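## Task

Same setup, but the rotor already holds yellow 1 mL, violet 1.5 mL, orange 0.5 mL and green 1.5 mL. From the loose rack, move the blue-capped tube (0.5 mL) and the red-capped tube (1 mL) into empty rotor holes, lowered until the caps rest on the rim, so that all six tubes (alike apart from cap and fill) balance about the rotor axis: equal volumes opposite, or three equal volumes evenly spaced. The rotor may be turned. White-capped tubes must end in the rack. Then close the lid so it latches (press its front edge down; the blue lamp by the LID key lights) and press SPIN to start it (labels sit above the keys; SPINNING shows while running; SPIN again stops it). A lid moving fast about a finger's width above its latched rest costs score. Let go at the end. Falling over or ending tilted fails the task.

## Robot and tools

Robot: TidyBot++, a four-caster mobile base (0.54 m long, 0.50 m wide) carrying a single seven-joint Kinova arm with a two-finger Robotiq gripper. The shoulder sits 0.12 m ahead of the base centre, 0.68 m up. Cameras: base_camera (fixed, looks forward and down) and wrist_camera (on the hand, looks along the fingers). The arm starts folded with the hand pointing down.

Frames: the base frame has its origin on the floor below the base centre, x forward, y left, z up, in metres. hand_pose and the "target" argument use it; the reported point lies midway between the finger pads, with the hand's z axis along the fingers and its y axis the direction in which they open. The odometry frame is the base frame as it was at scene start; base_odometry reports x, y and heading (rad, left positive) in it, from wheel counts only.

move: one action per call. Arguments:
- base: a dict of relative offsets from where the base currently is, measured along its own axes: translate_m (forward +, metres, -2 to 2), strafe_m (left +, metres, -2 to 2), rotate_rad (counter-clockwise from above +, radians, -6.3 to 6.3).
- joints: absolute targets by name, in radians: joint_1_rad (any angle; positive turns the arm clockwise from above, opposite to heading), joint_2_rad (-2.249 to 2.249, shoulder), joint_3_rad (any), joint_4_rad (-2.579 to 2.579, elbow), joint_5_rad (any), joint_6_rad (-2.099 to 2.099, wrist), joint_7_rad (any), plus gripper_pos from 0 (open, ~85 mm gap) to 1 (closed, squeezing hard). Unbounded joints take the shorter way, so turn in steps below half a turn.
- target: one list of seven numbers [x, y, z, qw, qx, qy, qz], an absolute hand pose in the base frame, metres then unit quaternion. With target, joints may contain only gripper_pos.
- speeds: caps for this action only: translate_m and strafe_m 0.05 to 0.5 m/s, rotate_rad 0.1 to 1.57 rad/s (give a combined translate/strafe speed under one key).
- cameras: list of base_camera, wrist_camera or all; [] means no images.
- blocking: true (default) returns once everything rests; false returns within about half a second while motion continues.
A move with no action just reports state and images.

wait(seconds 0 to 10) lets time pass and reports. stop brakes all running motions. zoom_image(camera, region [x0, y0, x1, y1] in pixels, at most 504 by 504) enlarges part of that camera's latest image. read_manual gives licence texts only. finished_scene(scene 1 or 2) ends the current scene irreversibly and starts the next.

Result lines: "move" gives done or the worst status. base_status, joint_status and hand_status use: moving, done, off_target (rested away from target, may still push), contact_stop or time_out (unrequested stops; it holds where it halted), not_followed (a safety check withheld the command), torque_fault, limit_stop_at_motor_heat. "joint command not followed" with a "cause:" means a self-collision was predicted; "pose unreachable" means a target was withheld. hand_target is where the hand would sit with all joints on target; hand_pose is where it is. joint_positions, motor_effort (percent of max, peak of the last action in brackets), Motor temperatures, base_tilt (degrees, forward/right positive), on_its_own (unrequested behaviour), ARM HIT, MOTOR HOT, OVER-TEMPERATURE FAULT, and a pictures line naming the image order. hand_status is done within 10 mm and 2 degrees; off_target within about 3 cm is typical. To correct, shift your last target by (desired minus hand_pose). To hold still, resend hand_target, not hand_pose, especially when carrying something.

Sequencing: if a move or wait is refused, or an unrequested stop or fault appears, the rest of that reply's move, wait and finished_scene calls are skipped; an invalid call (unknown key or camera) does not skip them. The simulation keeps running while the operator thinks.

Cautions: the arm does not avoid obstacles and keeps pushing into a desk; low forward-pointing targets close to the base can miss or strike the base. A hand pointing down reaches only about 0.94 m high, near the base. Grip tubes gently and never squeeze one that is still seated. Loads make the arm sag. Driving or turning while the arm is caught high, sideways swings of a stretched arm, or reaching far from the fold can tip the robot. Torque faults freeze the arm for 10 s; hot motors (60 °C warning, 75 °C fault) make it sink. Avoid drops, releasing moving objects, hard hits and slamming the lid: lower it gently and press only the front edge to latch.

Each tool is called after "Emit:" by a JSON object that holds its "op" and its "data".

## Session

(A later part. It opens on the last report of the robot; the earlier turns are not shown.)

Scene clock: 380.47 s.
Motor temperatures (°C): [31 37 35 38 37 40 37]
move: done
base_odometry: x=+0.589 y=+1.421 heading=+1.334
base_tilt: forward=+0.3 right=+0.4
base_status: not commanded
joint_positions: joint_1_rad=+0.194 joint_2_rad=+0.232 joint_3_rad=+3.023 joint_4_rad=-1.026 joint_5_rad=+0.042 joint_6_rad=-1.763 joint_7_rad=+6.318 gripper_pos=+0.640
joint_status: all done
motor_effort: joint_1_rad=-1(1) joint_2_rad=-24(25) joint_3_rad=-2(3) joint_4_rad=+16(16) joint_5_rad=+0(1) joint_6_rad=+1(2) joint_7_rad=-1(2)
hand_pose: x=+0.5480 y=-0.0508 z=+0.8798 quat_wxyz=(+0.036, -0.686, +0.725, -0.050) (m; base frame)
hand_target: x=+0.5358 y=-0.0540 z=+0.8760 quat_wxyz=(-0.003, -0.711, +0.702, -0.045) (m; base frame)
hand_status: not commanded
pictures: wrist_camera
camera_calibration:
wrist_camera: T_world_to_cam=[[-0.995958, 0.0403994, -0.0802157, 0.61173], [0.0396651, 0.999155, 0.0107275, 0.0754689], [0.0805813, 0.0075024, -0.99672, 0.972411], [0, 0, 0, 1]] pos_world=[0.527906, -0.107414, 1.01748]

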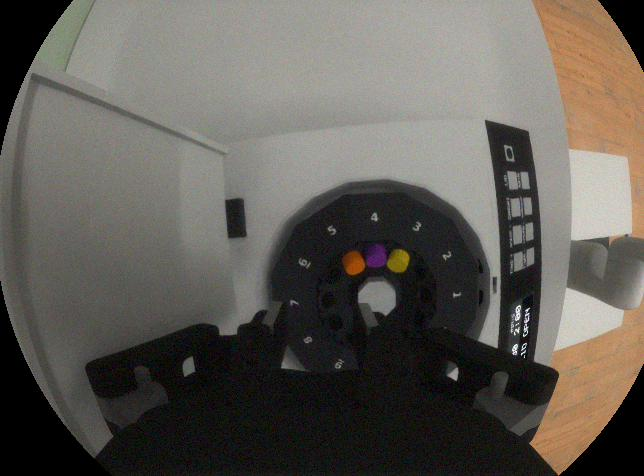

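Emit:
{"op": "move", "data": {"joints": {"joint_1_rad": 0.195, "joint_2_rad": 0.232, "joint_3_rad": 3.027, "joint_4_rad": -1.130, "joint_5_rad": 0.036, "joint_6_rad": -1.775, "joint_7_rad": 6.40}, "cameras": ["wrist_camera"]}}

Scene clock: 393.90 s.
Motor temperatures (°C): [31 37 35 38 37 40 37]
move: done
base_odometry: x=+0.589 y=+1.421 heading=+1.334
base_tilt: forward=+0.4 right=+0.5
base_status: not commanded
joint_positions: joint_1_rad=+0.194 joint_2_rad=+0.232 joint_3_rad=+3.023 joint_4_rad=-1.120 joint_5_rad=+0.042 joint_6_rad=-1.763 joint_7_rad=+6.348 gripper_pos=+0.640
joint_status: all done
motor_effort: joint_1_rad=-1(1) joint_2_rad=-24(26) joint_3_rad=-2(2) joint_4_rad=+16(17) joint_5_rad=+1(1) joint_6_rad=+0(2) joint_7_rad=+0(1)
hand_pose: x=+0.5268 y=-0.0483 z=+0.8491 quat_wxyz=(+0.004, -0.699, +0.715, -0.015) (m; base frame)
hand_target: x=+0.5206 y=-0.0475 z=+0.8459 quat_wxyz=(-0.002, -0.716, +0.698, -0.005) (m; base frame)
hand_status: not commanded
pictures: wrist_camera
camera_calibration:
wrist_camera: T_world_to_cam=[[-0.999863, 0.00838321, 0.0142614, 0.508277], [0.00857992, 0.999868, 0.0137882, 0.0879362], [-0.0141439, 0.0139087, -0.999803, 0.996285], [0, 0, 0, 1]] pos_world=[0.521545, -0.106043, 0.987627]

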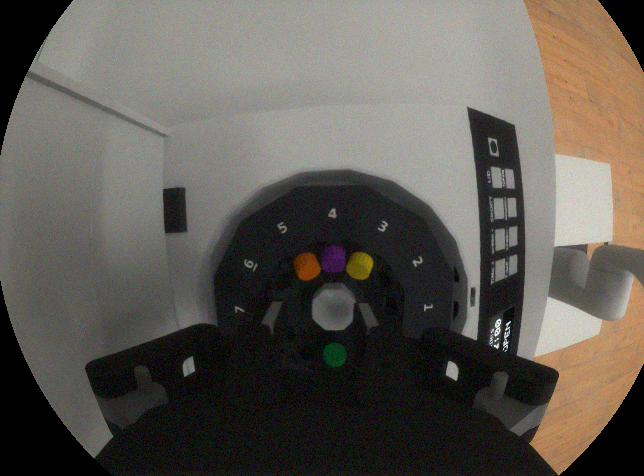

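Emit:
{"op": "zoom_image", "data": {"camera": "wrist_camera", "region": [240, 230, 400, 390]}}

Scaled by 3.150.

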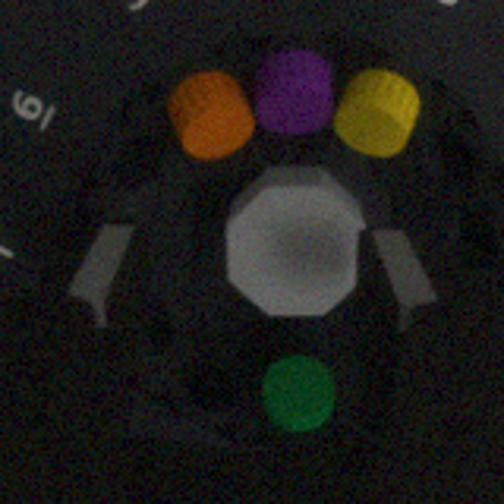

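Emit:
{"op": "move", "data": {"joints": {"joint_1_rad": 0.195, "joint_2_rad": 0.230, "joint_3_rad": 3.027, "joint_4_rad": -1.190, "joint_5_rad": 0.036, "joint_6_rad": -1.722, "joint_7_rad": 6.40}, "cameras": ["wrist_camera"]}}

Emit:
{"op": "zoom_image", "data": {"camera": "wrist_camera", "region": [240, 230, 400, 390]}}

Scene clock: 413.47 s.
Motor temperatures (°C): [31 37 35 38 37 40 37]
move: done
base_odometry: x=+0.589 y=+1.421 heading=+1.334
base_tilt: forward=+0.4 right=+0.5
base_status: not commanded
joint_positions: joint_1_rad=+0.194 joint_2_rad=+0.230 joint_3_rad=+3.023 joint_4_rad=-1.175 joint_5_rad=+0.042 joint_6_rad=-1.759 joint_7_rad=+6.349 gripper_pos=+0.640
joint_status: all done
motor_effort: joint_1_rad=-1(1) joint_2_rad=-22(26) joint_3_rad=-1(3) joint_4_rad=+13(16) joint_5_rad=+1(2) joint_6_rad=-1(2) joint_7_rad=+0(1)
hand_pose: x=+0.5140 y=-0.0468 z=+0.8328 quat_wxyz=(-0.012, -0.700, +0.714, +0.003) (m; base frame)
hand_target: x=+0.5215 y=-0.0472 z=+0.8282 quat_wxyz=(-0.003, -0.717, +0.697, -0.003) (m; base frame)
hand_status: not commanded
pictures: wrist_camera
camera_calibration:
wrist_camera: T_world_to_cam=[[-0.997983, 0.0056628, 0.063228, 0.453893], [0.00675354, 0.999832, 0.0170505, 0.0849939], [-0.0631208, 0.0174431, -0.997853, 1.0035], [0, 0, 0, 1]] pos_world=[0.515746, -0.105054, 0.971203]

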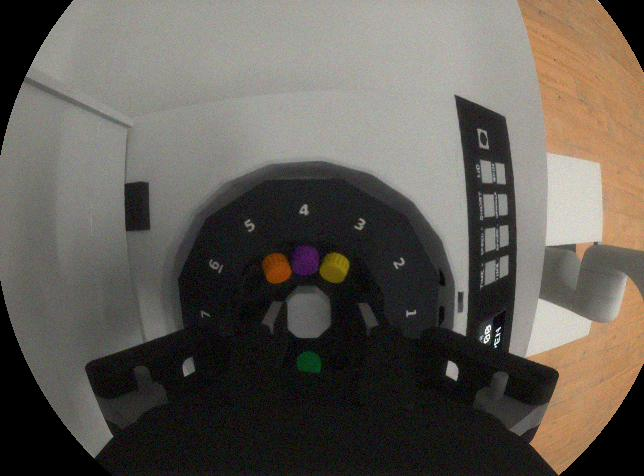

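Scaled by 3.150.

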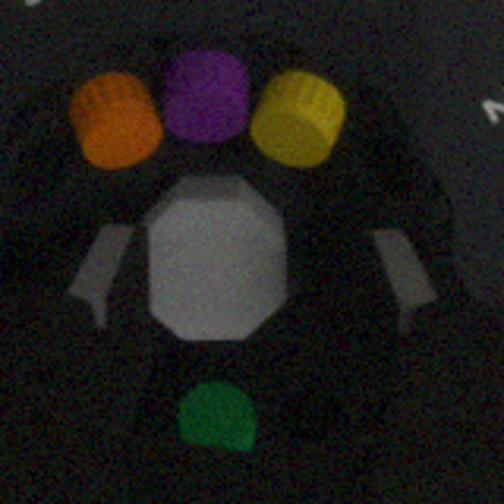

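Emit:
{"op": "move", "data": {"joints": {"joint_1_rad": 0.195, "joint_2_rad": 0.230, "joint_3_rad": 3.027, "joint_4_rad": -1.200, "joint_5_rad": 0.036, "joint_6_rad": -1.690, "joint_7_rad": 6.40}, "cameras": ["wrist_camera"]}}

Emit:
{"op": "zoom_image", "data": {"camera": "wrist_camera", "region": [240, 230, 400, 390]}}

Scene clock: 418.43 s.
Motor temperatures (°C): [31 37 35 38 37 40 37]
move: done
base_odometry: x=+0.589 y=+1.421 heading=+1.334
base_tilt: forward=+0.4 right=+0.5
base_status: not commanded
joint_positions: joint_1_rad=+0.194 joint_2_rad=+0.227 joint_3_rad=+3.023 joint_4_rad=-1.180 joint_5_rad=+0.042 joint_6_rad=-1.746 joint_7_rad=+6.349 gripper_pos=+0.640
joint_status: all done
motor_effort: joint_1_rad=-1(1) joint_2_rad=-22(24) joint_3_rad=-1(2) joint_4_rad=+14(15) joint_5_rad=+1(1) joint_6_rad=+0(3) joint_7_rad=+0(1)
hand_pose: x=+0.5161 y=-0.0469 z=+0.8325 quat_wxyz=(-0.009, -0.700, +0.714, -0.001) (m; base frame)
hand_target: x=+0.5288 y=-0.0477 z=+0.8252 quat_wxyz=(+0.004, -0.717, +0.697, -0.012) (m; base frame)
hand_status: not commanded
pictures: wrist_camera
camera_calibration:
wrist_camera: T_world_to_cam=[[-0.998594, 0.00536857, 0.0527363, 0.464995], [0.00621114, 0.999855, 0.015826, 0.0863779], [-0.0526438, 0.0161313, -0.998483, 0.998414], [0, 0, 0, 1]] pos_world=[0.516365, -0.104967, 0.971011]

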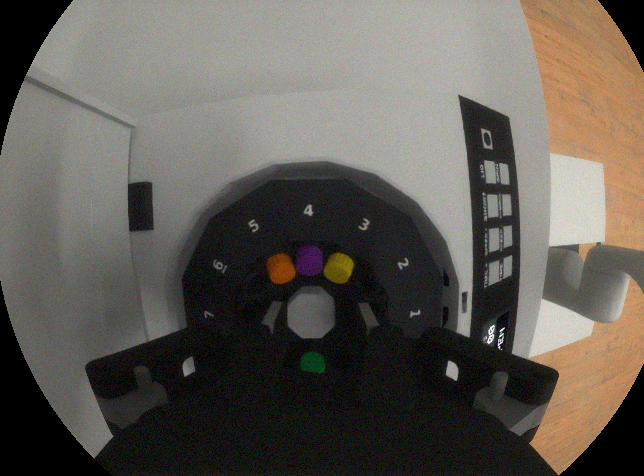

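Scaled by 3.150.

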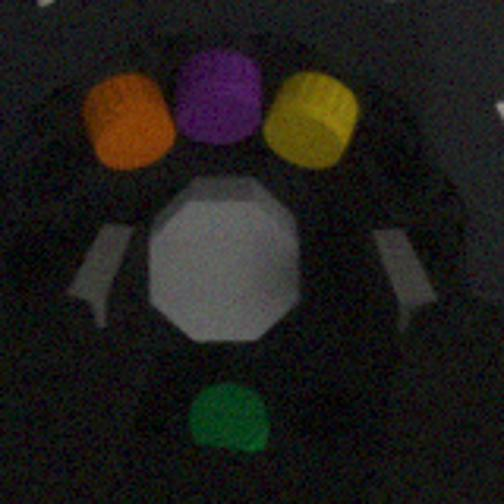

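Emit:
{"op": "move", "data": {"joints": {"joint_1_rad": 0.195, "joint_2_rad": 0.230, "joint_3_rad": 3.027, "joint_4_rad": -1.210, "joint_5_rad": 0.036, "joint_6_rad": -1.655, "joint_7_rad": 6.40}, "cameras": ["wrist_camera"]}}

Emit:
{"op": "zoom_image", "data": {"camera": "wrist_camera", "region": [240, 230, 400, 390]}}

Scene clock: 432.07 s.
Motor temperatures (°C): [31 37 35 38 37 40 37]
move: done
base_odometry: x=+0.589 y=+1.421 heading=+1.334
base_tilt: forward=+0.4 right=+0.4
base_status: not commanded
joint_positions: joint_1_rad=+0.194 joint_2_rad=+0.228 joint_3_rad=+3.023 joint_4_rad=-1.198 joint_5_rad=+0.042 joint_6_rad=-1.711 joint_7_rad=+6.349 gripper_pos=+0.640
joint_status: all done
motor_effort: joint_1_rad=+0(1) joint_2_rad=-24(25) joint_3_rad=-2(3) joint_4_rad=+15(17) joint_5_rad=+0(2) joint_6_rad=+0(1) joint_7_rad=+0(1)
hand_pose: x=+0.5225 y=-0.0473 z=+0.8268 quat_wxyz=(-0.003, -0.700, +0.714, -0.007) (m; base frame)
hand_target: x=+0.5370 y=-0.0484 z=+0.8223 quat_wxyz=(+0.011, -0.717, +0.697, -0.022) (m; base frame)
hand_status: not commanded
pictures: wrist_camera
camera_calibration:
wrist_camera: T_world_to_cam=[[-0.99934, 0.00440345, 0.0360505, 0.485808], [0.00492715, 0.999883, 0.0144508, 0.088682], [-0.0359827, 0.0146189, -0.999245, 0.984916], [0, 0, 0, 1]] pos_world=[0.52049, -0.105209, 0.965378]

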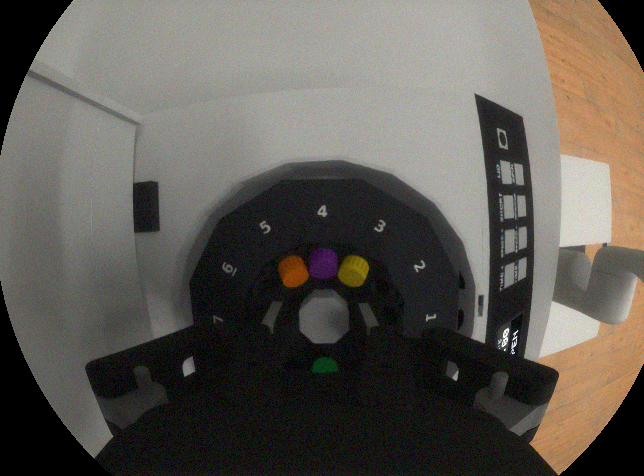

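Scaled by 3.150.

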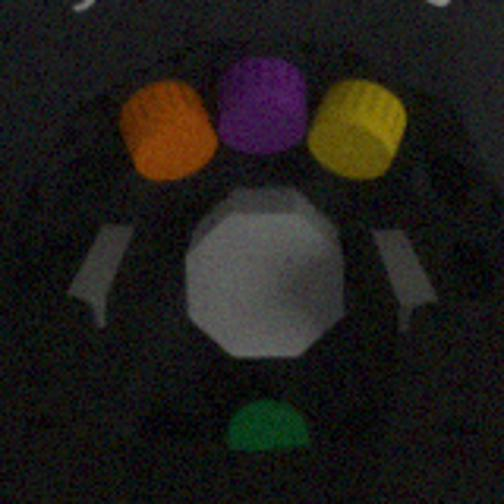

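Emit:
{"op": "move", "data": {"joints": {"joint_1_rad": 0.197, "joint_2_rad": 0.230, "joint_3_rad": 3.027, "joint_4_rad": -1.225, "joint_5_rad": 0.036, "joint_6_rad": -1.648, "joint_7_rad": 6.40}, "cameras": ["wrist_camera"]}}

Emit:
{"op": "zoom_image", "data": {"camera": "wrist_camera", "region": [240, 230, 400, 390]}}

Scene clock: 446.37 s.
Motor temperatures (°C): [31 37 35 38 37 40 37]
move: done
base_odometry: x=+0.589 y=+1.421 heading=+1.334
base_tilt: forward=+0.4 right=+0.5
base_status: not commanded
joint_positions: joint_1_rad=+0.194 joint_2_rad=+0.228 joint_3_rad=+3.023 joint_4_rad=-1.212 joint_5_rad=+0.042 joint_6_rad=-1.708 joint_7_rad=+6.349 gripper_pos=+0.640
joint_status: all done
motor_effort: joint_1_rad=-1(1) joint_2_rad=-24(25) joint_3_rad=-2(3) joint_4_rad=+15(17) joint_5_rad=+0(2) joint_6_rad=+1(1) joint_7_rad=-1(1)
hand_pose: x=+0.5199 y=-0.0470 z=+0.8225 quat_wxyz=(-0.007, -0.701, +0.714, -0.003) (m; base frame)
hand_target: x=+0.5350 y=-0.0489 z=+0.8175 quat_wxyz=(+0.009, -0.717, +0.697, -0.019) (m; base frame)
hand_status: not commanded
pictures: wrist_camera
camera_calibration:
wrist_camera: T_world_to_cam=[[-0.998918, 0.00388439, 0.0463464, 0.47467], [0.0045932, 0.999874, 0.015197, 0.0880025], [-0.0462815, 0.0153934, -0.99881, 0.985498], [0, 0, 0, 1]] pos_world=[0.519362, -0.105005, 0.960988]

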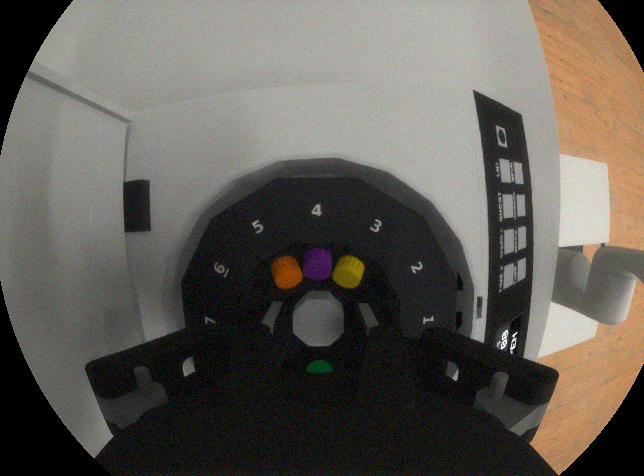

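Scaled by 3.150.

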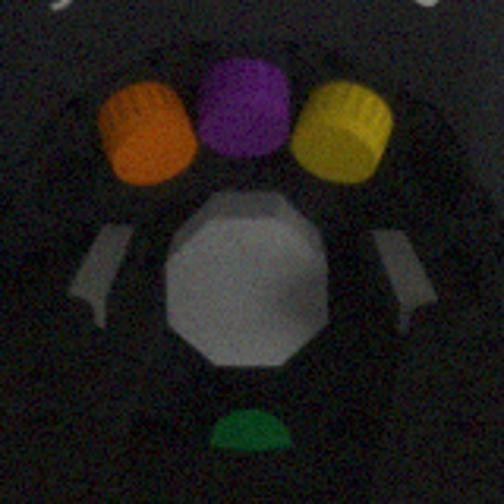

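Emit:
{"op": "move", "data": {"joints": {"gripper_pos": 0.73}, "cameras": []}}

Emit:
{"op": "move", "data": {"joints": {"gripper_pos": 0.765}, "cameras": ["wrist_camera"]}}

Emit:
{"op": "zoom_image", "data": {"camera": "wrist_camera", "region": [240, 230, 400, 390]}}

Scene clock: 454.97 s.
Motor temperatures (°C): [31 37 35 38 37 40 37]
move: done
base_odometry: x=+0.589 y=+1.421 heading=+1.334
base_tilt: forward=+0.4 right=+0.5
base_status: not commanded
joint_positions: joint_1_rad=+0.194 joint_2_rad=+0.228 joint_3_rad=+3.023 joint_4_rad=-1.212 joint_5_rad=+0.042 joint_6_rad=-1.705 joint_7_rad=+6.349 gripper_pos=+0.730
joint_status: all done
motor_effort: joint_1_rad=-1(1) joint_2_rad=-25(25) joint_3_rad=-2(2) joint_4_rad=+15(17) joint_5_rad=+0(1) joint_6_rad=+0(2) joint_7_rad=-1(1)
hand_pose: x=+0.5204 y=-0.0470 z=+0.8222 quat_wxyz=(-0.006, -0.701, +0.714, -0.004) (m; base frame)
hand_target: x=+0.5350 y=-0.0489 z=+0.8175 quat_wxyz=(+0.009, -0.717, +0.697, -0.019) (m; base frame)
hand_status: not commanded
pictures: none
No camera images: "cameras" was empty.

Scene clock: 455.40 s.
Motor temperatures (°C): [31 37 35 38 37 40 37]
move: done
base_odometry: x=+0.589 y=+1.421 heading=+1.334
base_tilt: forward=+0.4 right=+0.5
base_status: not commanded
joint_positions: joint_1_rad=+0.194 joint_2_rad=+0.227 joint_3_rad=+3.023 joint_4_rad=-1.212 joint_5_rad=+0.042 joint_6_rad=-1.704 joint_7_rad=+6.349 gripper_pos=+0.754
joint_status: all done
motor_effort: joint_1_rad=-1(1) joint_2_rad=-22(24) joint_3_rad=-1(2) joint_4_rad=+15(17) joint_5_rad=+0(1) joint_6_rad=+2(4) joint_7_rad=+0(1)
hand_pose: x=+0.5208 y=-0.0470 z=+0.8224 quat_wxyz=(-0.006, -0.701, +0.714, -0.005) (m; base frame)
hand_target: x=+0.5350 y=-0.0489 z=+0.8175 quat_wxyz=(+0.009, -0.717, +0.697, -0.019) (m; base frame)
hand_status: not commanded
pictures: wrist_camera
camera_calibration:
wrist_camera: T_world_to_cam=[[-0.999071, 0.00376575, 0.0429195, 0.478466], [0.00440758, 0.99988, 0.0148694, 0.0884303], [-0.0428584, 0.0150448, -0.998968, 0.983827], [0, 0, 0, 1]] pos_world=[0.519797, -0.105023, 0.960961]

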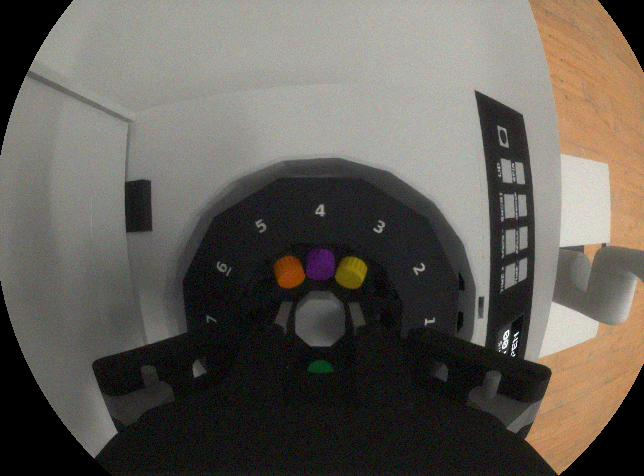

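Scaled by 3.150.

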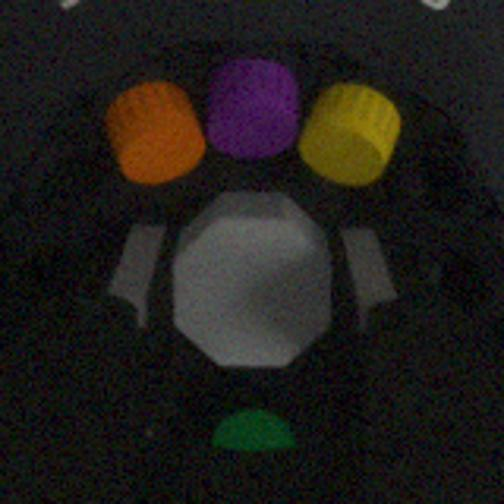

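Emit:
{"op": "move", "data": {"joints": {"joint_7_rad": 5.93}, "cameras": ["wrist_camera"]}}

Scene clock: 459.00 s.
Motor temperatures (°C): [31 37 35 38 37 40 37]
move: done
base_odometry: x=+0.589 y=+1.421 heading=+1.334
base_tilt: forward=+0.4 right=+0.5
base_status: not commanded
joint_positions: joint_1_rad=+0.194 joint_2_rad=+0.227 joint_3_rad=+3.023 joint_4_rad=-1.212 joint_5_rad=+0.042 joint_6_rad=-1.702 joint_7_rad=+5.970 gripper_pos=+0.754
joint_status: all done
motor_effort: joint_1_rad=-2(2) joint_2_rad=-22(23) joint_3_rad=-3(4) joint_4_rad=+13(15) joint_5_rad=-1(2) joint_6_rad=-1(1) joint_7_rad=-1(1)
hand_pose: x=+0.5213 y=-0.0471 z=+0.8224 quat_wxyz=(-0.004, -0.554, +0.833, -0.006) (m; base frame)
hand_target: x=+0.5350 y=-0.0489 z=+0.8175 quat_wxyz=(+0.013, -0.535, +0.845, -0.016) (m; base frame)
hand_status: not commanded
pictures: wrist_camera
camera_calibration:
wrist_camera: T_world_to_cam=[[-0.927069, 0.373182, 0.0357411, 0.464776], [0.373898, 0.927335, 0.0157877, -0.108314], [-0.0272523, 0.0279998, -0.999236, 0.976519], [0, 0, 0, 1]] pos_world=[0.497991, -0.100346, 0.960872]

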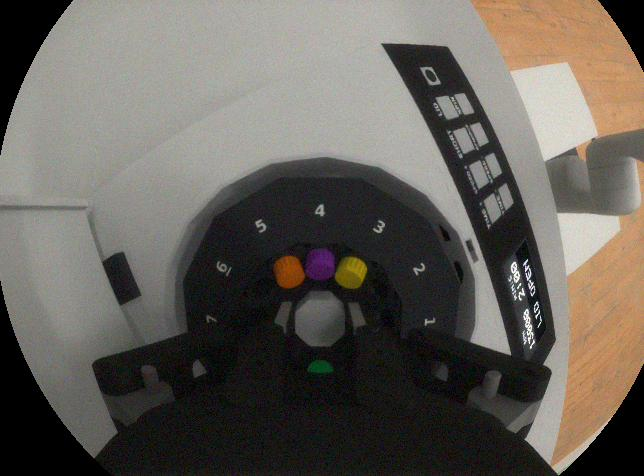

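Emit:
{"op": "move", "data": {"joints": {"joint_7_rad": 5.35}, "cameras": []}}

Emit:
{"op": "move", "data": {"joints": {"joint_7_rad": 4.73}, "cameras": ["wrist_camera"]}}

Scene clock: 471.67 s.
Motor temperatures (°C): [31 37 35 38 37 40 37]
move: done
base_odometry: x=+0.589 y=+1.421 heading=+1.334
base_tilt: forward=+0.4 right=+0.5
base_status: not commanded
joint_positions: joint_1_rad=+0.194 joint_2_rad=+0.227 joint_3_rad=+3.024 joint_4_rad=-1.212 joint_5_rad=+0.042 joint_6_rad=-1.699 joint_7_rad=+5.401 gripper_pos=+0.754
joint_status: all done
motor_effort: joint_1_rad=-3(4) joint_2_rad=-23(24) joint_3_rad=-5(5) joint_4_rad=+13(14) joint_5_rad=-2(2) joint_6_rad=-2(2) joint_7_rad=+0(1)
hand_pose: x=+0.5222 y=-0.0476 z=+0.8224 quat_wxyz=(-0.001, -0.297, +0.955, -0.008) (m; base frame)
hand_target: x=+0.5350 y=-0.0489 z=+0.8175 quat_wxyz=(+0.017, -0.271, +0.962, -0.012) (m; base frame)
hand_status: not commanded
pictures: none
No camera images: "cameras" was empty.

Scene clock: 473.00 s.
Motor temperatures (°C): [31 37 35 38 37 40 37]
move: done
base_odometry: x=+0.589 y=+1.421 heading=+1.334
base_tilt: forward=+0.4 right=+0.5
base_status: not commanded
joint_positions: joint_1_rad=+0.194 joint_2_rad=+0.227 joint_3_rad=+3.027 joint_4_rad=-1.212 joint_5_rad=+0.042 joint_6_rad=-1.698 joint_7_rad=+4.781 gripper_pos=+0.754
joint_status: all done
motor_effort: joint_1_rad=-4(4) joint_2_rad=-22(24) joint_3_rad=-5(5) joint_4_rad=+13(14) joint_5_rad=-3(4) joint_6_rad=-2(3) joint_7_rad=+0(1)
hand_pose: x=+0.5225 y=-0.0487 z=+0.8224 quat_wxyz=(+0.002, +0.010, +1.000, -0.008) (m; base frame)
hand_target: x=+0.5350 y=-0.0489 z=+0.8175 quat_wxyz=(+0.020, +0.036, +0.999, -0.006) (m; base frame)
hand_status: not commanded
pictures: wrist_camera
camera_calibration:
wrist_camera: T_world_to_cam=[[0.00476072, 0.99967, 0.0252522, 0.0186848], [0.999422, -0.00560637, 0.0335237, -0.494149], [0.0336542, 0.025078, -0.999119, 0.944507], [0, 0, 0, 1]] pos_world=[0.461988, -0.0451354, 0.959768]

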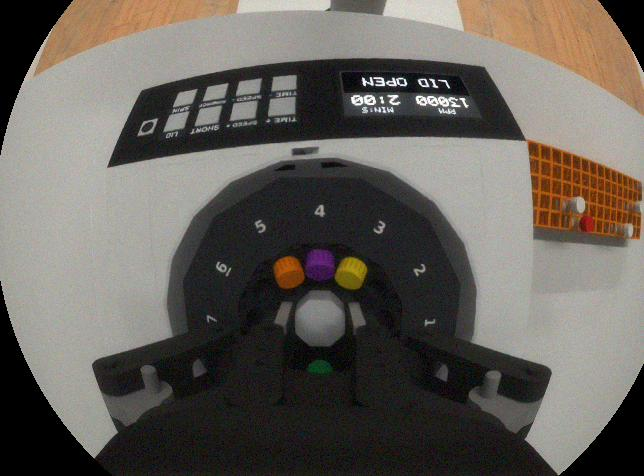

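Emit:
{"op": "move", "data": {"joints": {"gripper_pos": 0.63}, "cameras": []}}

Emit:
{"op": "move", "data": {"joints": {"joint_1_rad": 0.194, "joint_2_rad": 0.220, "joint_3_rad": 3.03, "joint_4_rad": -1.09, "joint_5_rad": 0.042, "joint_6_rad": -1.82, "joint_7_rad": 4.73}, "cameras": ["wrist_camera"]}}

Scene clock: 503.83 s.
Motor temperatures (°C): [31 37 35 38 36 40 37]
move: done
base_odometry: x=+0.589 y=+1.421 heading=+1.334
base_tilt: forward=+0.4 right=+0.5
base_status: not commanded
joint_positions: joint_1_rad=+0.196 joint_2_rad=+0.227 joint_3_rad=+3.028 joint_4_rad=-1.217 joint_5_rad=+0.042 joint_6_rad=-1.698 joint_7_rad=+4.780 gripper_pos=+0.630
joint_status: all done
motor_effort: joint_1_rad=-1(6) joint_2_rad=-24(26) joint_3_rad=-2(6) joint_4_rad=+16(16) joint_5_rad=+0(6) joint_6_rad=+1(2) joint_7_rad=+0(1)
hand_pose: x=+0.5212 y=-0.0493 z=+0.8212 quat_wxyz=(+0.000, +0.011, +1.000, -0.008) (m; base frame)
hand_target: x=+0.5350 y=-0.0489 z=+0.8175 quat_wxyz=(+0.020, +0.036, +0.999, -0.006) (m; base frame)
hand_status: not commanded
pictures: none
No camera images: "cameras" was empty.

Scene clock: 504.87 s.
Motor temperatures (°C): [31 37 35 38 36 40 37]
move: done
base_odometry: x=+0.589 y=+1.421 heading=+1.334
base_tilt: forward=+0.4 right=+0.5
base_status: not commanded
joint_positions: joint_1_rad=+0.196 joint_2_rad=+0.226 joint_3_rad=+3.028 joint_4_rad=-1.096 joint_5_rad=+0.042 joint_6_rad=-1.761 joint_7_rad=+4.780 gripper_pos=+0.630
joint_status: all done
motor_effort: joint_1_rad=-1(2) joint_2_rad=-24(26) joint_3_rad=-1(3) joint_4_rad=+16(17) joint_5_rad=+0(2) joint_6_rad=+1(2) joint_7_rad=+0(1)
hand_pose: x=+0.5316 y=-0.0510 z=+0.8592 quat_wxyz=(+0.029, +0.013, +0.999, -0.010) (m; base frame)
hand_target: x=+0.5138 y=-0.0494 z=+0.8629 quat_wxyz=(+0.006, +0.039, +0.999, -0.008) (m; base frame)
hand_status: not commanded
pictures: wrist_camera
camera_calibration:
wrist_camera: T_world_to_cam=[[0.00958761, 0.99973, 0.0211502, 0.0209639], [0.996115, -0.0114002, 0.0873171, -0.54927], [0.0875346, 0.0202308, -0.995956, 0.949429], [0, 0, 0, 1]] pos_world=[0.463827, -0.0464278, 0.993107]

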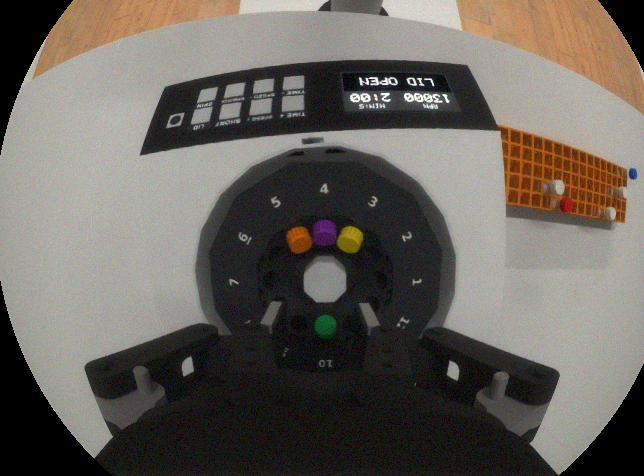

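Emit:
{"op": "move", "data": {"target": [0.425, 0.13, 0.94, 0, 0.7071, 0.7071, 0], "cameras": ["wrist_camera"]}}

Scene clock: 513.27 s.
Motor temperatures (°C): [31 37 35 38 36 40 37]
move: off_target
base_odometry: x=+0.589 y=+1.421 heading=+1.334
base_tilt: forward=+0.4 right=+0.5
base_status: not commanded
joint_positions: joint_1_rad=-0.187 joint_2_rad=+0.167 joint_3_rad=+2.894 joint_4_rad=-0.928 joint_5_rad=+0.042 joint_6_rad=-2.010 joint_7_rad=+2.756 gripper_pos=+0.630
joint_status: not commanded
motor_effort: joint_1_rad=-1(2) joint_2_rad=-21(25) joint_3_rad=-2(3) joint_4_rad=+14(17) joint_5_rad=+0(1) joint_6_rad=+1(2) joint_7_rad=-1(1)
hand_pose: x=+0.4511 y=+0.1308 z=+0.9315 quat_wxyz=(+0.006, +0.698, +0.716, +0.020) (m; base frame)
hand_target: x=+0.4250 y=+0.1300 z=+0.9400 quat_wxyz=(+0.000, +0.707, +0.707, +0.000) (m; base frame)
hand_status: off_target (0.027 m and 2.8 deg from the pose sent, 0.225 m and 88.5 deg at the start)
pictures: wrist_camera
camera_calibration:
wrist_camera: T_world_to_cam=[[0.996134, 0.0404621, 0.0779691, -0.534002], [0.0397042, -0.999148, 0.011246, 0.158178], [0.0783577, -0.00810683, -0.996892, 1.03358], [0, 0, 0, 1]] pos_world=[0.444669, 0.188029, 1.07022]

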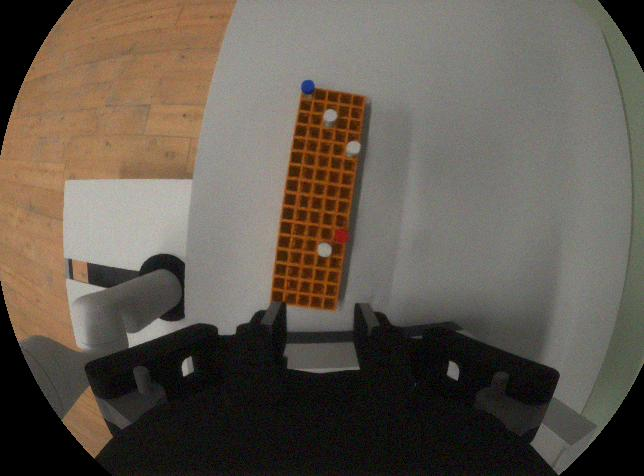

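Emit:
{"op": "zoom_image", "data": {"camera": "wrist_camera", "region": [260, 70, 400, 320]}}

Scaled by 2.016.

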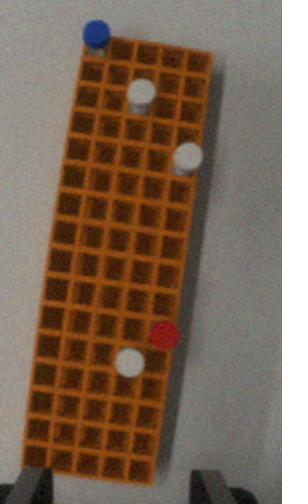

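Emit:
{"op": "move", "data": {"target": [0.452, 0.167, 0.868, 0, 0.9295, 0.3689, 0], "joints": {"gripper_pos": 0.5}, "cameras": ["wrist_camera"]}}

Scene clock: 549.83 s.
Motor temperatures (°C): [31 37 35 38 36 40 37]
move: off_target
base_odometry: x=+0.589 y=+1.421 heading=+1.334
base_tilt: forward=+0.3 right=+0.5
base_status: not commanded
joint_positions: joint_1_rad=-0.286 joint_2_rad=+0.167 joint_3_rad=+2.926 joint_4_rad=-1.122 joint_5_rad=+0.042 joint_6_rad=-1.902 joint_7_rad=+1.884 gripper_pos=+0.500
joint_status: all done
motor_effort: joint_1_rad=-1(1) joint_2_rad=-21(22) joint_3_rad=-1(3) joint_4_rad=+15(16) joint_5_rad=+0(1) joint_6_rad=+0(2) joint_7_rad=+0(1)
hand_pose: x=+0.4374 y=+0.1535 z=+0.8748 quat_wxyz=(+0.004, +0.921, +0.389, -0.023) (m; base frame)
hand_target: x=+0.4520 y=+0.1670 z=+0.8680 quat_wxyz=(+0.000, +0.929, +0.369, +0.000) (m; base frame)
hand_status: off_target (0.021 m and 3.7 deg from the pose sent, 0.073 m and 48.3 deg at the start)
pictures: wrist_camera
camera_calibration:
wrist_camera: T_world_to_cam=[[0.728412, -0.684446, 0.0308231, -0.247234], [-0.68454, -0.725155, 0.0745392, 0.401423], [-0.0286666, -0.0753949, -0.996742, 1.0353], [0, 0, 0, 1]] pos_world=[0.484557, 0.199931, 1.00962]

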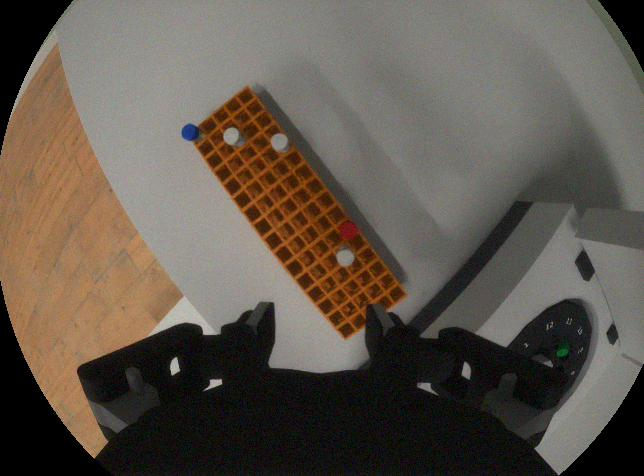

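Emit:
{"op": "move", "data": {"target": [0.464, 0.165, 0.845, 0, 0.9295, 0.3689, 0], "cameras": ["wrist_camera"]}}

Scene clock: 566.97 s.
Motor temperatures (°C): [31 37 35 38 36 40 37]
move: off_target
base_odometry: x=+0.589 y=+1.421 heading=+1.334
base_tilt: forward=+0.4 right=+0.5
base_status: not commanded
joint_positions: joint_1_rad=-0.286 joint_2_rad=+0.174 joint_3_rad=+2.930 joint_4_rad=-1.185 joint_5_rad=+0.042 joint_6_rad=-1.831 joint_7_rad=+1.880 gripper_pos=+0.500
joint_status: not commanded
motor_effort: joint_1_rad=-1(1) joint_2_rad=-22(23) joint_3_rad=-1(3) joint_4_rad=+15(17) joint_5_rad=+0(1) joint_6_rad=+1(1) joint_7_rad=-1(1)
hand_pose: x=+0.4458 y=+0.1567 z=+0.8531 quat_wxyz=(+0.004, +0.922, +0.387, -0.022) (m; base frame)
hand_target: x=+0.4640 y=+0.1650 z=+0.8450 quat_wxyz=(+0.000, +0.929, +0.369, +0.000) (m; base frame)
hand_status: off_target (0.022 m and 3.4 deg from the pose sent, 0.042 m and 3.7 deg at the start)
pictures: wrist_camera
camera_calibration:
wrist_camera: T_world_to_cam=[[0.724923, -0.68811, 0.0314856, -0.248924], [-0.688286, -0.721777, 0.0727996, 0.413781], [-0.0273685, -0.0744452, -0.996849, 1.01349], [0, 0, 0, 1]] pos_world=[0.492988, 0.20282, 0.988015]

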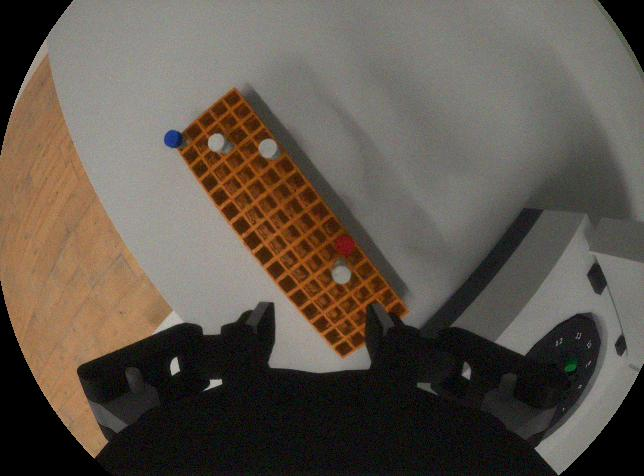

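Emit:
{"op": "move", "data": {"target": [0.489, 0.173, 0.832, -0.004, 0.9365, 0.3506, 0.022], "cameras": ["wrist_camera"]}}

Scene clock: 579.33 s.
Motor temperatures (°C): [31 37 35 38 36 40 37]
move: off_target
base_odometry: x=+0.589 y=+1.421 heading=+1.334
base_tilt: forward=+0.4 right=+0.5
base_status: not commanded
joint_positions: joint_1_rad=-0.286 joint_2_rad=+0.196 joint_3_rad=+2.943 joint_4_rad=-1.194 joint_5_rad=+0.042 joint_6_rad=-1.742 joint_7_rad=+1.860 gripper_pos=+0.500
joint_status: not commanded
motor_effort: joint_1_rad=-1(1) joint_2_rad=-23(25) joint_3_rad=-3(3) joint_4_rad=+16(17) joint_5_rad=+0(1) joint_6_rad=+1(1) joint_7_rad=+0(1)
hand_pose: x=+0.4737 y=+0.1657 z=+0.8412 quat_wxyz=(+0.001, +0.928, +0.372, +0.006) (m; base frame)
hand_target: x=+0.4890 y=+0.1730 z=+0.8320 quat_wxyz=(-0.004, +0.936, +0.351, +0.022) (m; base frame)
hand_status: off_target (0.019 m and 3.3 deg from the pose sent, 0.051 m and 6.8 deg at the start)
pictures: wrist_camera
camera_calibration:
wrist_camera: T_world_to_cam=[[0.700981, -0.711602, 0.0474056, -0.260767], [-0.712898, -0.701024, 0.0185203, 0.494226], [0.0200533, -0.0467777, -0.998704, 0.977572], [0, 0, 0, 1]] pos_world=[0.515522, 0.20663, 0.979513]

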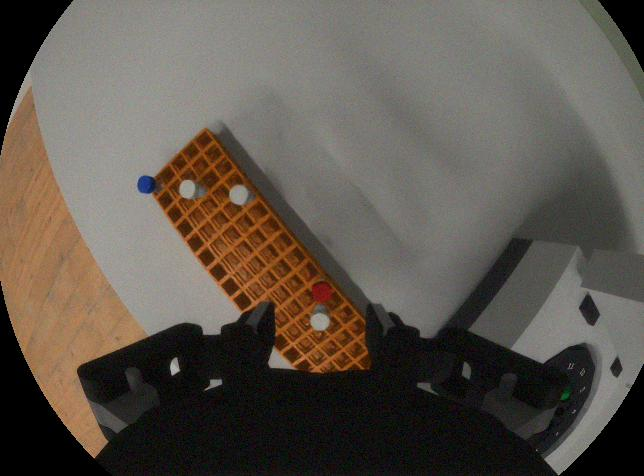

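Emit:
{"op": "move", "data": {"target": [0.4905, 0.1725, 0.802, -0.004, 0.9365, 0.3506, 0.020], "cameras": ["wrist_camera"]}}

Emit:
{"op": "zoom_image", "data": {"camera": "wrist_camera", "region": [230, 230, 410, 390]}}

Scene clock: 595.93 s.
Motor temperatures (°C): [31 37 35 38 36 40 37]
move: off_target
base_odometry: x=+0.589 y=+1.421 heading=+1.334
base_tilt: forward=+0.4 right=+0.5
base_status: not commanded
joint_positions: joint_1_rad=-0.286 joint_2_rad=+0.198 joint_3_rad=+2.943 joint_4_rad=-1.295 joint_5_rad=+0.042 joint_6_rad=-1.660 joint_7_rad=+1.860 gripper_pos=+0.500
joint_status: not commanded
motor_effort: joint_1_rad=-1(1) joint_2_rad=-24(24) joint_3_rad=-2(3) joint_4_rad=+16(17) joint_5_rad=+0(1) joint_6_rad=+0(1) joint_7_rad=+0(1)
hand_pose: x=+0.4721 y=+0.1660 z=+0.8091 quat_wxyz=(+0.002, +0.927, +0.374, -0.004) (m; base frame)
hand_target: x=+0.4905 y=+0.1725 z=+0.8020 quat_wxyz=(-0.004, +0.936, +0.351, +0.020) (m; base frame)
hand_status: off_target (0.021 m and 4.0 deg from the pose sent, 0.043 m and 3.2 deg at the start)
pictures: wrist_camera
camera_calibration:
wrist_camera: T_world_to_cam=[[0.704709, -0.708268, 0.0417403, -0.255584], [-0.709492, -0.703712, 0.0375666, 0.477252], [0.0027659, -0.0560879, -0.998422, 0.955073], [0, 0, 0, 1]] pos_world=[0.516077, 0.208393, 0.946305]

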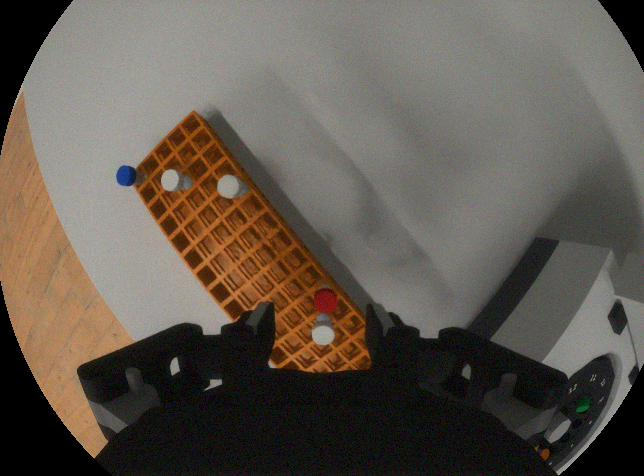

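Scaled by 2.800.

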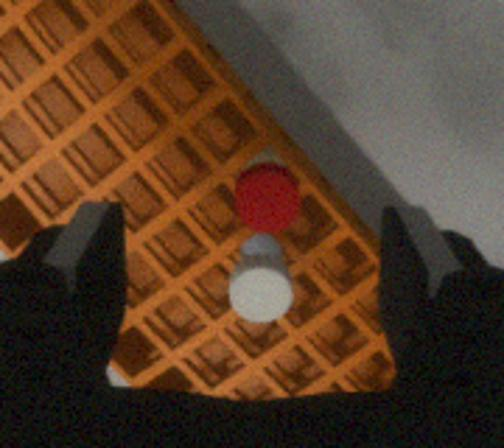

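Emit:
{"op": "move", "data": {"target": [0.4965, 0.174, 0.790, -0.004, 0.9365, 0.3506, 0.021], "cameras": ["wrist_camera"]}}

Emit:
{"op": "zoom_image", "data": {"camera": "wrist_camera", "region": [230, 230, 410, 390]}}

Scene clock: 613.27 s.
Motor temperatures (°C): [31 37 35 38 36 40 37]
move: off_target
base_odometry: x=+0.589 y=+1.421 heading=+1.334
base_tilt: forward=+0.4 right=+0.4
base_status: not commanded
joint_positions: joint_1_rad=-0.286 joint_2_rad=+0.205 joint_3_rad=+2.943 joint_4_rad=-1.318 joint_5_rad=+0.042 joint_6_rad=-1.617 joint_7_rad=+1.860 gripper_pos=+0.500
joint_status: not commanded
motor_effort: joint_1_rad=+0(1) joint_2_rad=-24(25) joint_3_rad=-1(3) joint_4_rad=+16(17) joint_5_rad=+0(0) joint_6_rad=+0(1) joint_7_rad=+0(1)
hand_pose: x=+0.4787 y=+0.1695 z=+0.7994 quat_wxyz=(+0.001, +0.927, +0.375, +0.003) (m; base frame)
hand_target: x=+0.4965 y=+0.1740 z=+0.7900 quat_wxyz=(-0.004, +0.936, +0.351, +0.021) (m; base frame)
hand_status: off_target (0.021 m and 3.7 deg from the pose sent, 0.032 m and 4.1 deg at the start)
pictures: wrist_camera
camera_calibration:
wrist_camera: T_world_to_cam=[[0.704924, -0.707886, 0.0444904, -0.259696], [-0.709147, -0.70463, 0.024644, 0.495112], [0.0139041, -0.0489223, -0.998706, 0.939257], [0, 0, 0, 1]] pos_world=[0.521114, 0.210986, 0.937394]

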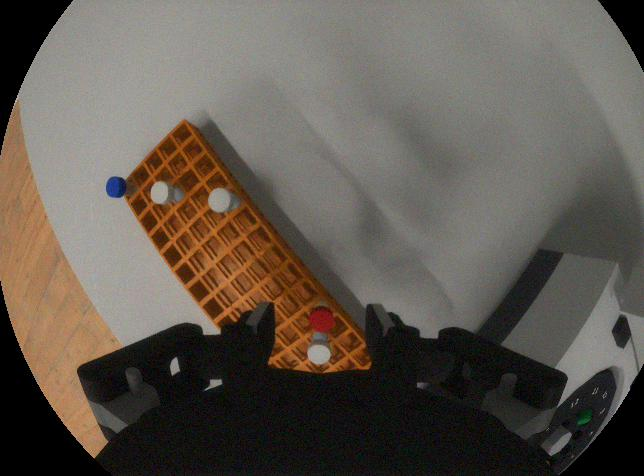

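Scaled by 2.800.

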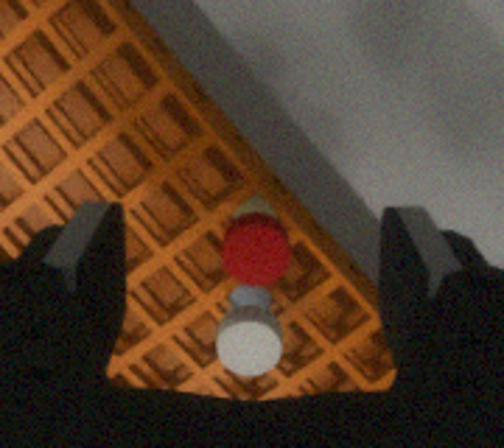

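Emit:
{"op": "move", "data": {"target": [0.4955, 0.1725, 0.777, -0.004, 0.9365, 0.3506, 0.020], "cameras": ["wrist_camera"]}}

Emit:
{"op": "zoom_image", "data": {"camera": "wrist_camera", "region": [230, 230, 410, 390]}}

Scene clock: 626.33 s.
Motor temperatures (°C): [31 37 35 38 36 40 37]
move: off_target
base_odometry: x=+0.589 y=+1.421 heading=+1.334
base_tilt: forward=+0.4 right=+0.5
base_status: not commanded
joint_positions: joint_1_rad=-0.286 joint_2_rad=+0.206 joint_3_rad=+2.943 joint_4_rad=-1.364 joint_5_rad=+0.042 joint_6_rad=-1.579 joint_7_rad=+1.860 gripper_pos=+0.500
joint_status: not commanded
motor_effort: joint_1_rad=-1(1) joint_2_rad=-24(24) joint_3_rad=-1(3) joint_4_rad=+16(17) joint_5_rad=+0(1) joint_6_rad=+1(1) joint_7_rad=+0(1)
hand_pose: x=+0.4768 y=+0.1692 z=+0.7844 quat_wxyz=(+0.001, +0.927, +0.376, -0.002) (m; base frame)
hand_target: x=+0.4955 y=+0.1725 z=+0.7770 quat_wxyz=(-0.004, +0.936, +0.351, +0.020) (m; base frame)
hand_status: off_target (0.020 m and 4.0 deg from the pose sent, 0.028 m and 3.6 deg at the start)
pictures: wrist_camera
camera_calibration:
wrist_camera: T_world_to_cam=[[0.706626, -0.706371, 0.0414688, -0.256689], [-0.707564, -0.70586, 0.0333933, 0.486521], [0.00568312, -0.0529385, -0.998582, 0.928783], [0, 0, 0, 1]] pos_world=[0.52035, 0.211266, 0.921863]

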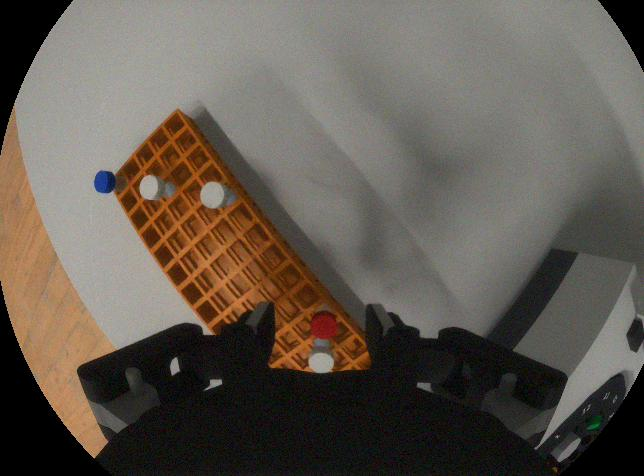

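Scaled by 2.800.

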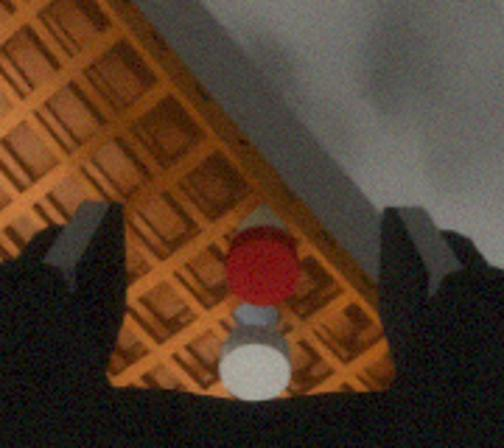

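Emit:
{"op": "move", "data": {"target": [0.497, 0.171, 0.782, -0.004, 0.9365, 0.3506, 0.020], "cameras": ["wrist_camera"]}}

Emit:
{"op": "zoom_image", "data": {"camera": "wrist_camera", "region": [230, 230, 410, 390]}}

Scene clock: 647.03 s.
Motor temperatures (°C): [31 37 35 38 36 40 37]
move: off_target
base_odometry: x=+0.589 y=+1.421 heading=+1.334
base_tilt: forward=+0.4 right=+0.4
base_status: not commanded
joint_positions: joint_1_rad=-0.286 joint_2_rad=+0.206 joint_3_rad=+2.943 joint_4_rad=-1.356 joint_5_rad=+0.042 joint_6_rad=-1.579 joint_7_rad=+1.860 gripper_pos=+0.500
joint_status: not commanded
motor_effort: joint_1_rad=-1(1) joint_2_rad=-23(25) joint_3_rad=-2(2) joint_4_rad=+16(17) joint_5_rad=+0(1) joint_6_rad=+0(1) joint_7_rad=+0(1)
hand_pose: x=+0.4792 y=+0.1702 z=+0.7869 quat_wxyz=(+0.000, +0.927, +0.375, +0.002) (m; base frame)
hand_target: x=+0.4970 y=+0.1710 z=+0.7820 quat_wxyz=(-0.004, +0.936, +0.351, +0.020) (m; base frame)
hand_status: off_target (0.018 m and 3.7 deg from the pose sent, 0.020 m and 4.0 deg at the start)
pictures: wrist_camera
camera_calibration:
wrist_camera: T_world_to_cam=[[0.705941, -0.706904, 0.0439816, -0.259292], [-0.708151, -0.7056, 0.0255007, 0.495284], [0.0130069, -0.0491477, -0.998707, 0.927271], [0, 0, 0, 1]] pos_world=[0.52172, 0.211751, 0.924845]

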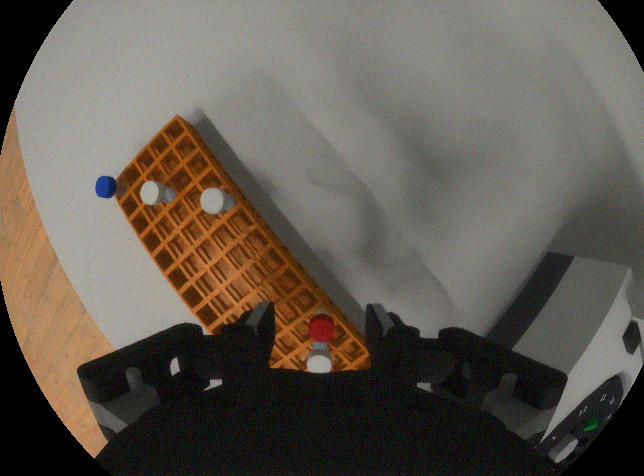

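Scaled by 2.800.

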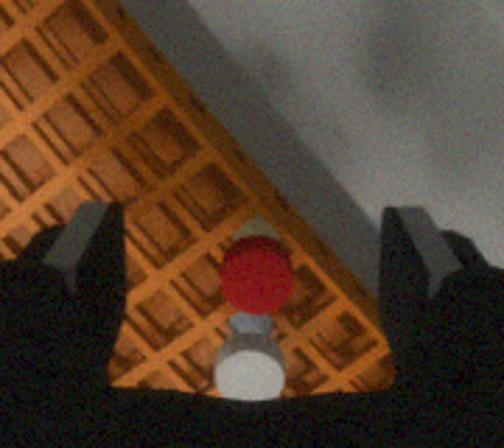

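Emit:
{"op": "move", "data": {"joints": {"gripper_pos": 0.8}, "cameras": []}}

Emit:
{"op": "move", "data": {"joints": {"gripper_pos": 0.93}, "cameras": ["wrist_camera"]}}

Emit:
{"op": "zoom_image", "data": {"camera": "wrist_camera", "region": [230, 230, 410, 390]}}

Scene clock: 660.10 s.
Motor temperatures (°C): [31 37 35 38 36 40 37]
move: done
base_odometry: x=+0.589 y=+1.421 heading=+1.334
base_tilt: forward=+0.4 right=+0.5
base_status: not commanded
joint_positions: joint_1_rad=-0.286 joint_2_rad=+0.206 joint_3_rad=+2.943 joint_4_rad=-1.356 joint_5_rad=+0.042 joint_6_rad=-1.579 joint_7_rad=+1.860 gripper_pos=+0.800
joint_status: all done
motor_effort: joint_1_rad=-1(1) joint_2_rad=-24(24) joint_3_rad=-2(3) joint_4_rad=+16(17) joint_5_rad=+0(1) joint_6_rad=+1(1) joint_7_rad=+0(1)
hand_pose: x=+0.4792 y=+0.1702 z=+0.7869 quat_wxyz=(+0.000, +0.927, +0.375, +0.002) (m; base frame)
hand_target: x=+0.4970 y=+0.1710 z=+0.7820 quat_wxyz=(-0.004, +0.936, +0.351, +0.020) (m; base frame)
hand_status: not commanded
pictures: none
No camera images: "cameras" was empty.

Scene clock: 660.67 s.
Motor temperatures (°C): [31 37 35 38 36 40 37]
move: done
base_odometry: x=+0.589 y=+1.421 heading=+1.334
base_tilt: forward=+0.4 right=+0.5
base_status: not commanded
joint_positions: joint_1_rad=-0.286 joint_2_rad=+0.206 joint_3_rad=+2.943 joint_4_rad=-1.356 joint_5_rad=+0.042 joint_6_rad=-1.579 joint_7_rad=+1.860 gripper_pos=+0.915
joint_status: all done
motor_effort: joint_1_rad=-1(1) joint_2_rad=-23(24) joint_3_rad=-1(3) joint_4_rad=+15(16) joint_5_rad=+0(1) joint_6_rad=+1(1) joint_7_rad=-1(1)
hand_pose: x=+0.4792 y=+0.1702 z=+0.7869 quat_wxyz=(+0.000, +0.927, +0.375, +0.002) (m; base frame)
hand_target: x=+0.4970 y=+0.1710 z=+0.7820 quat_wxyz=(-0.004, +0.936, +0.351, +0.020) (m; base frame)
hand_status: not commanded
pictures: wrist_camera
camera_calibration:
wrist_camera: T_world_to_cam=[[0.705941, -0.706904, 0.0439816, -0.259292], [-0.708151, -0.7056, 0.0255007, 0.495284], [0.0130069, -0.0491477, -0.998707, 0.927271], [0, 0, 0, 1]] pos_world=[0.52172, 0.211751, 0.924845]

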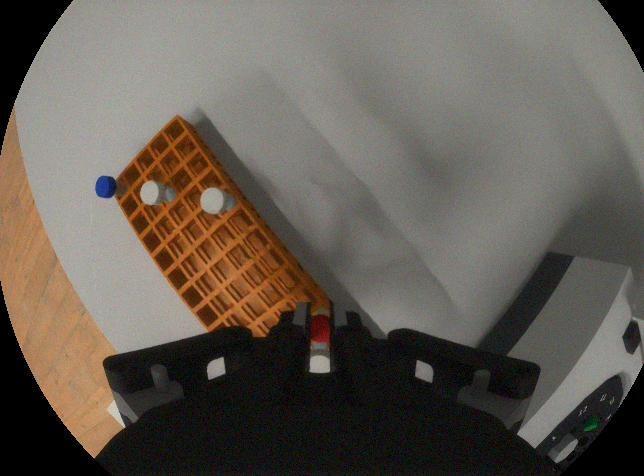

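Scaled by 2.800.

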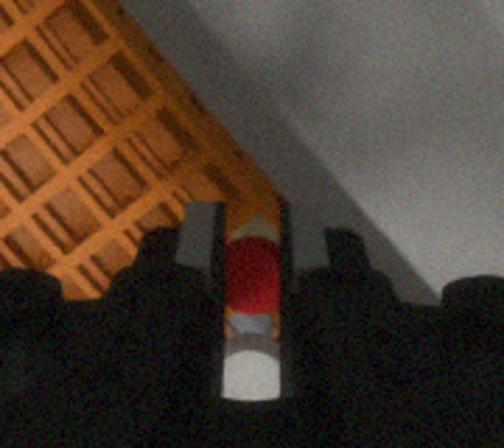

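Emit:
{"op": "move", "data": {"target": [0.488, 0.171, 0.800, -0.002, 0.934, 0.356, 0.012], "cameras": ["wrist_camera"]}}

Scene clock: 674.77 s.
Motor temperatures (°C): [31 37 35 38 36 40 37]
move: off_target
base_odometry: x=+0.589 y=+1.421 heading=+1.334
base_tilt: forward=+0.4 right=+0.4
base_status: not commanded
joint_positions: joint_1_rad=-0.286 joint_2_rad=+0.206 joint_3_rad=+2.943 joint_4_rad=-1.311 joint_5_rad=+0.042 joint_6_rad=-1.585 joint_7_rad=+1.860 gripper_pos=+0.915
joint_status: not commanded
motor_effort: joint_1_rad=+0(1) joint_2_rad=-23(25) joint_3_rad=-2(2) joint_4_rad=+17(17) joint_5_rad=+0(1) joint_6_rad=+1(1) joint_7_rad=+0(1)
hand_pose: x=+0.4897 y=+0.1750 z=+0.8011 quat_wxyz=(-0.001, +0.927, +0.374, +0.022) (m; base frame)
hand_target: x=+0.4880 y=+0.1710 z=+0.8000 quat_wxyz=(-0.002, +0.934, +0.356, +0.012) (m; base frame)
hand_status: off_target (0.005 m and 2.5 deg from the pose sent, 0.016 m and 2.6 deg at the start)
pictures: wrist_camera
camera_calibration:
wrist_camera: T_world_to_cam=[[0.702955, -0.709067, 0.0554917, -0.271305], [-0.709663, -0.704447, -0.0115152, 0.535988], [0.0472561, -0.0312858, -0.998393, 0.92143], [0, 0, 0, 1]] pos_world=[0.527543, 0.214029, 0.941176]

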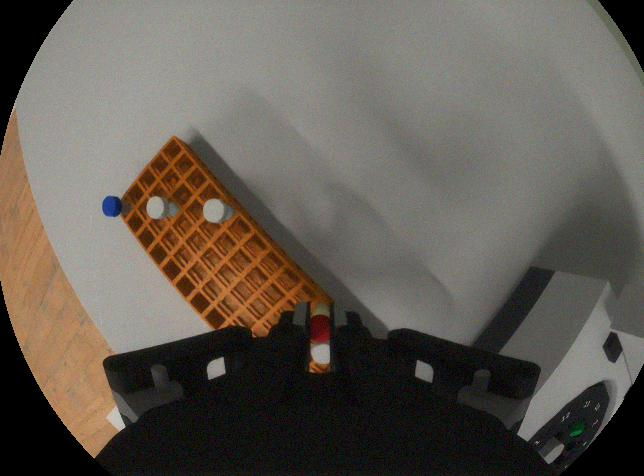

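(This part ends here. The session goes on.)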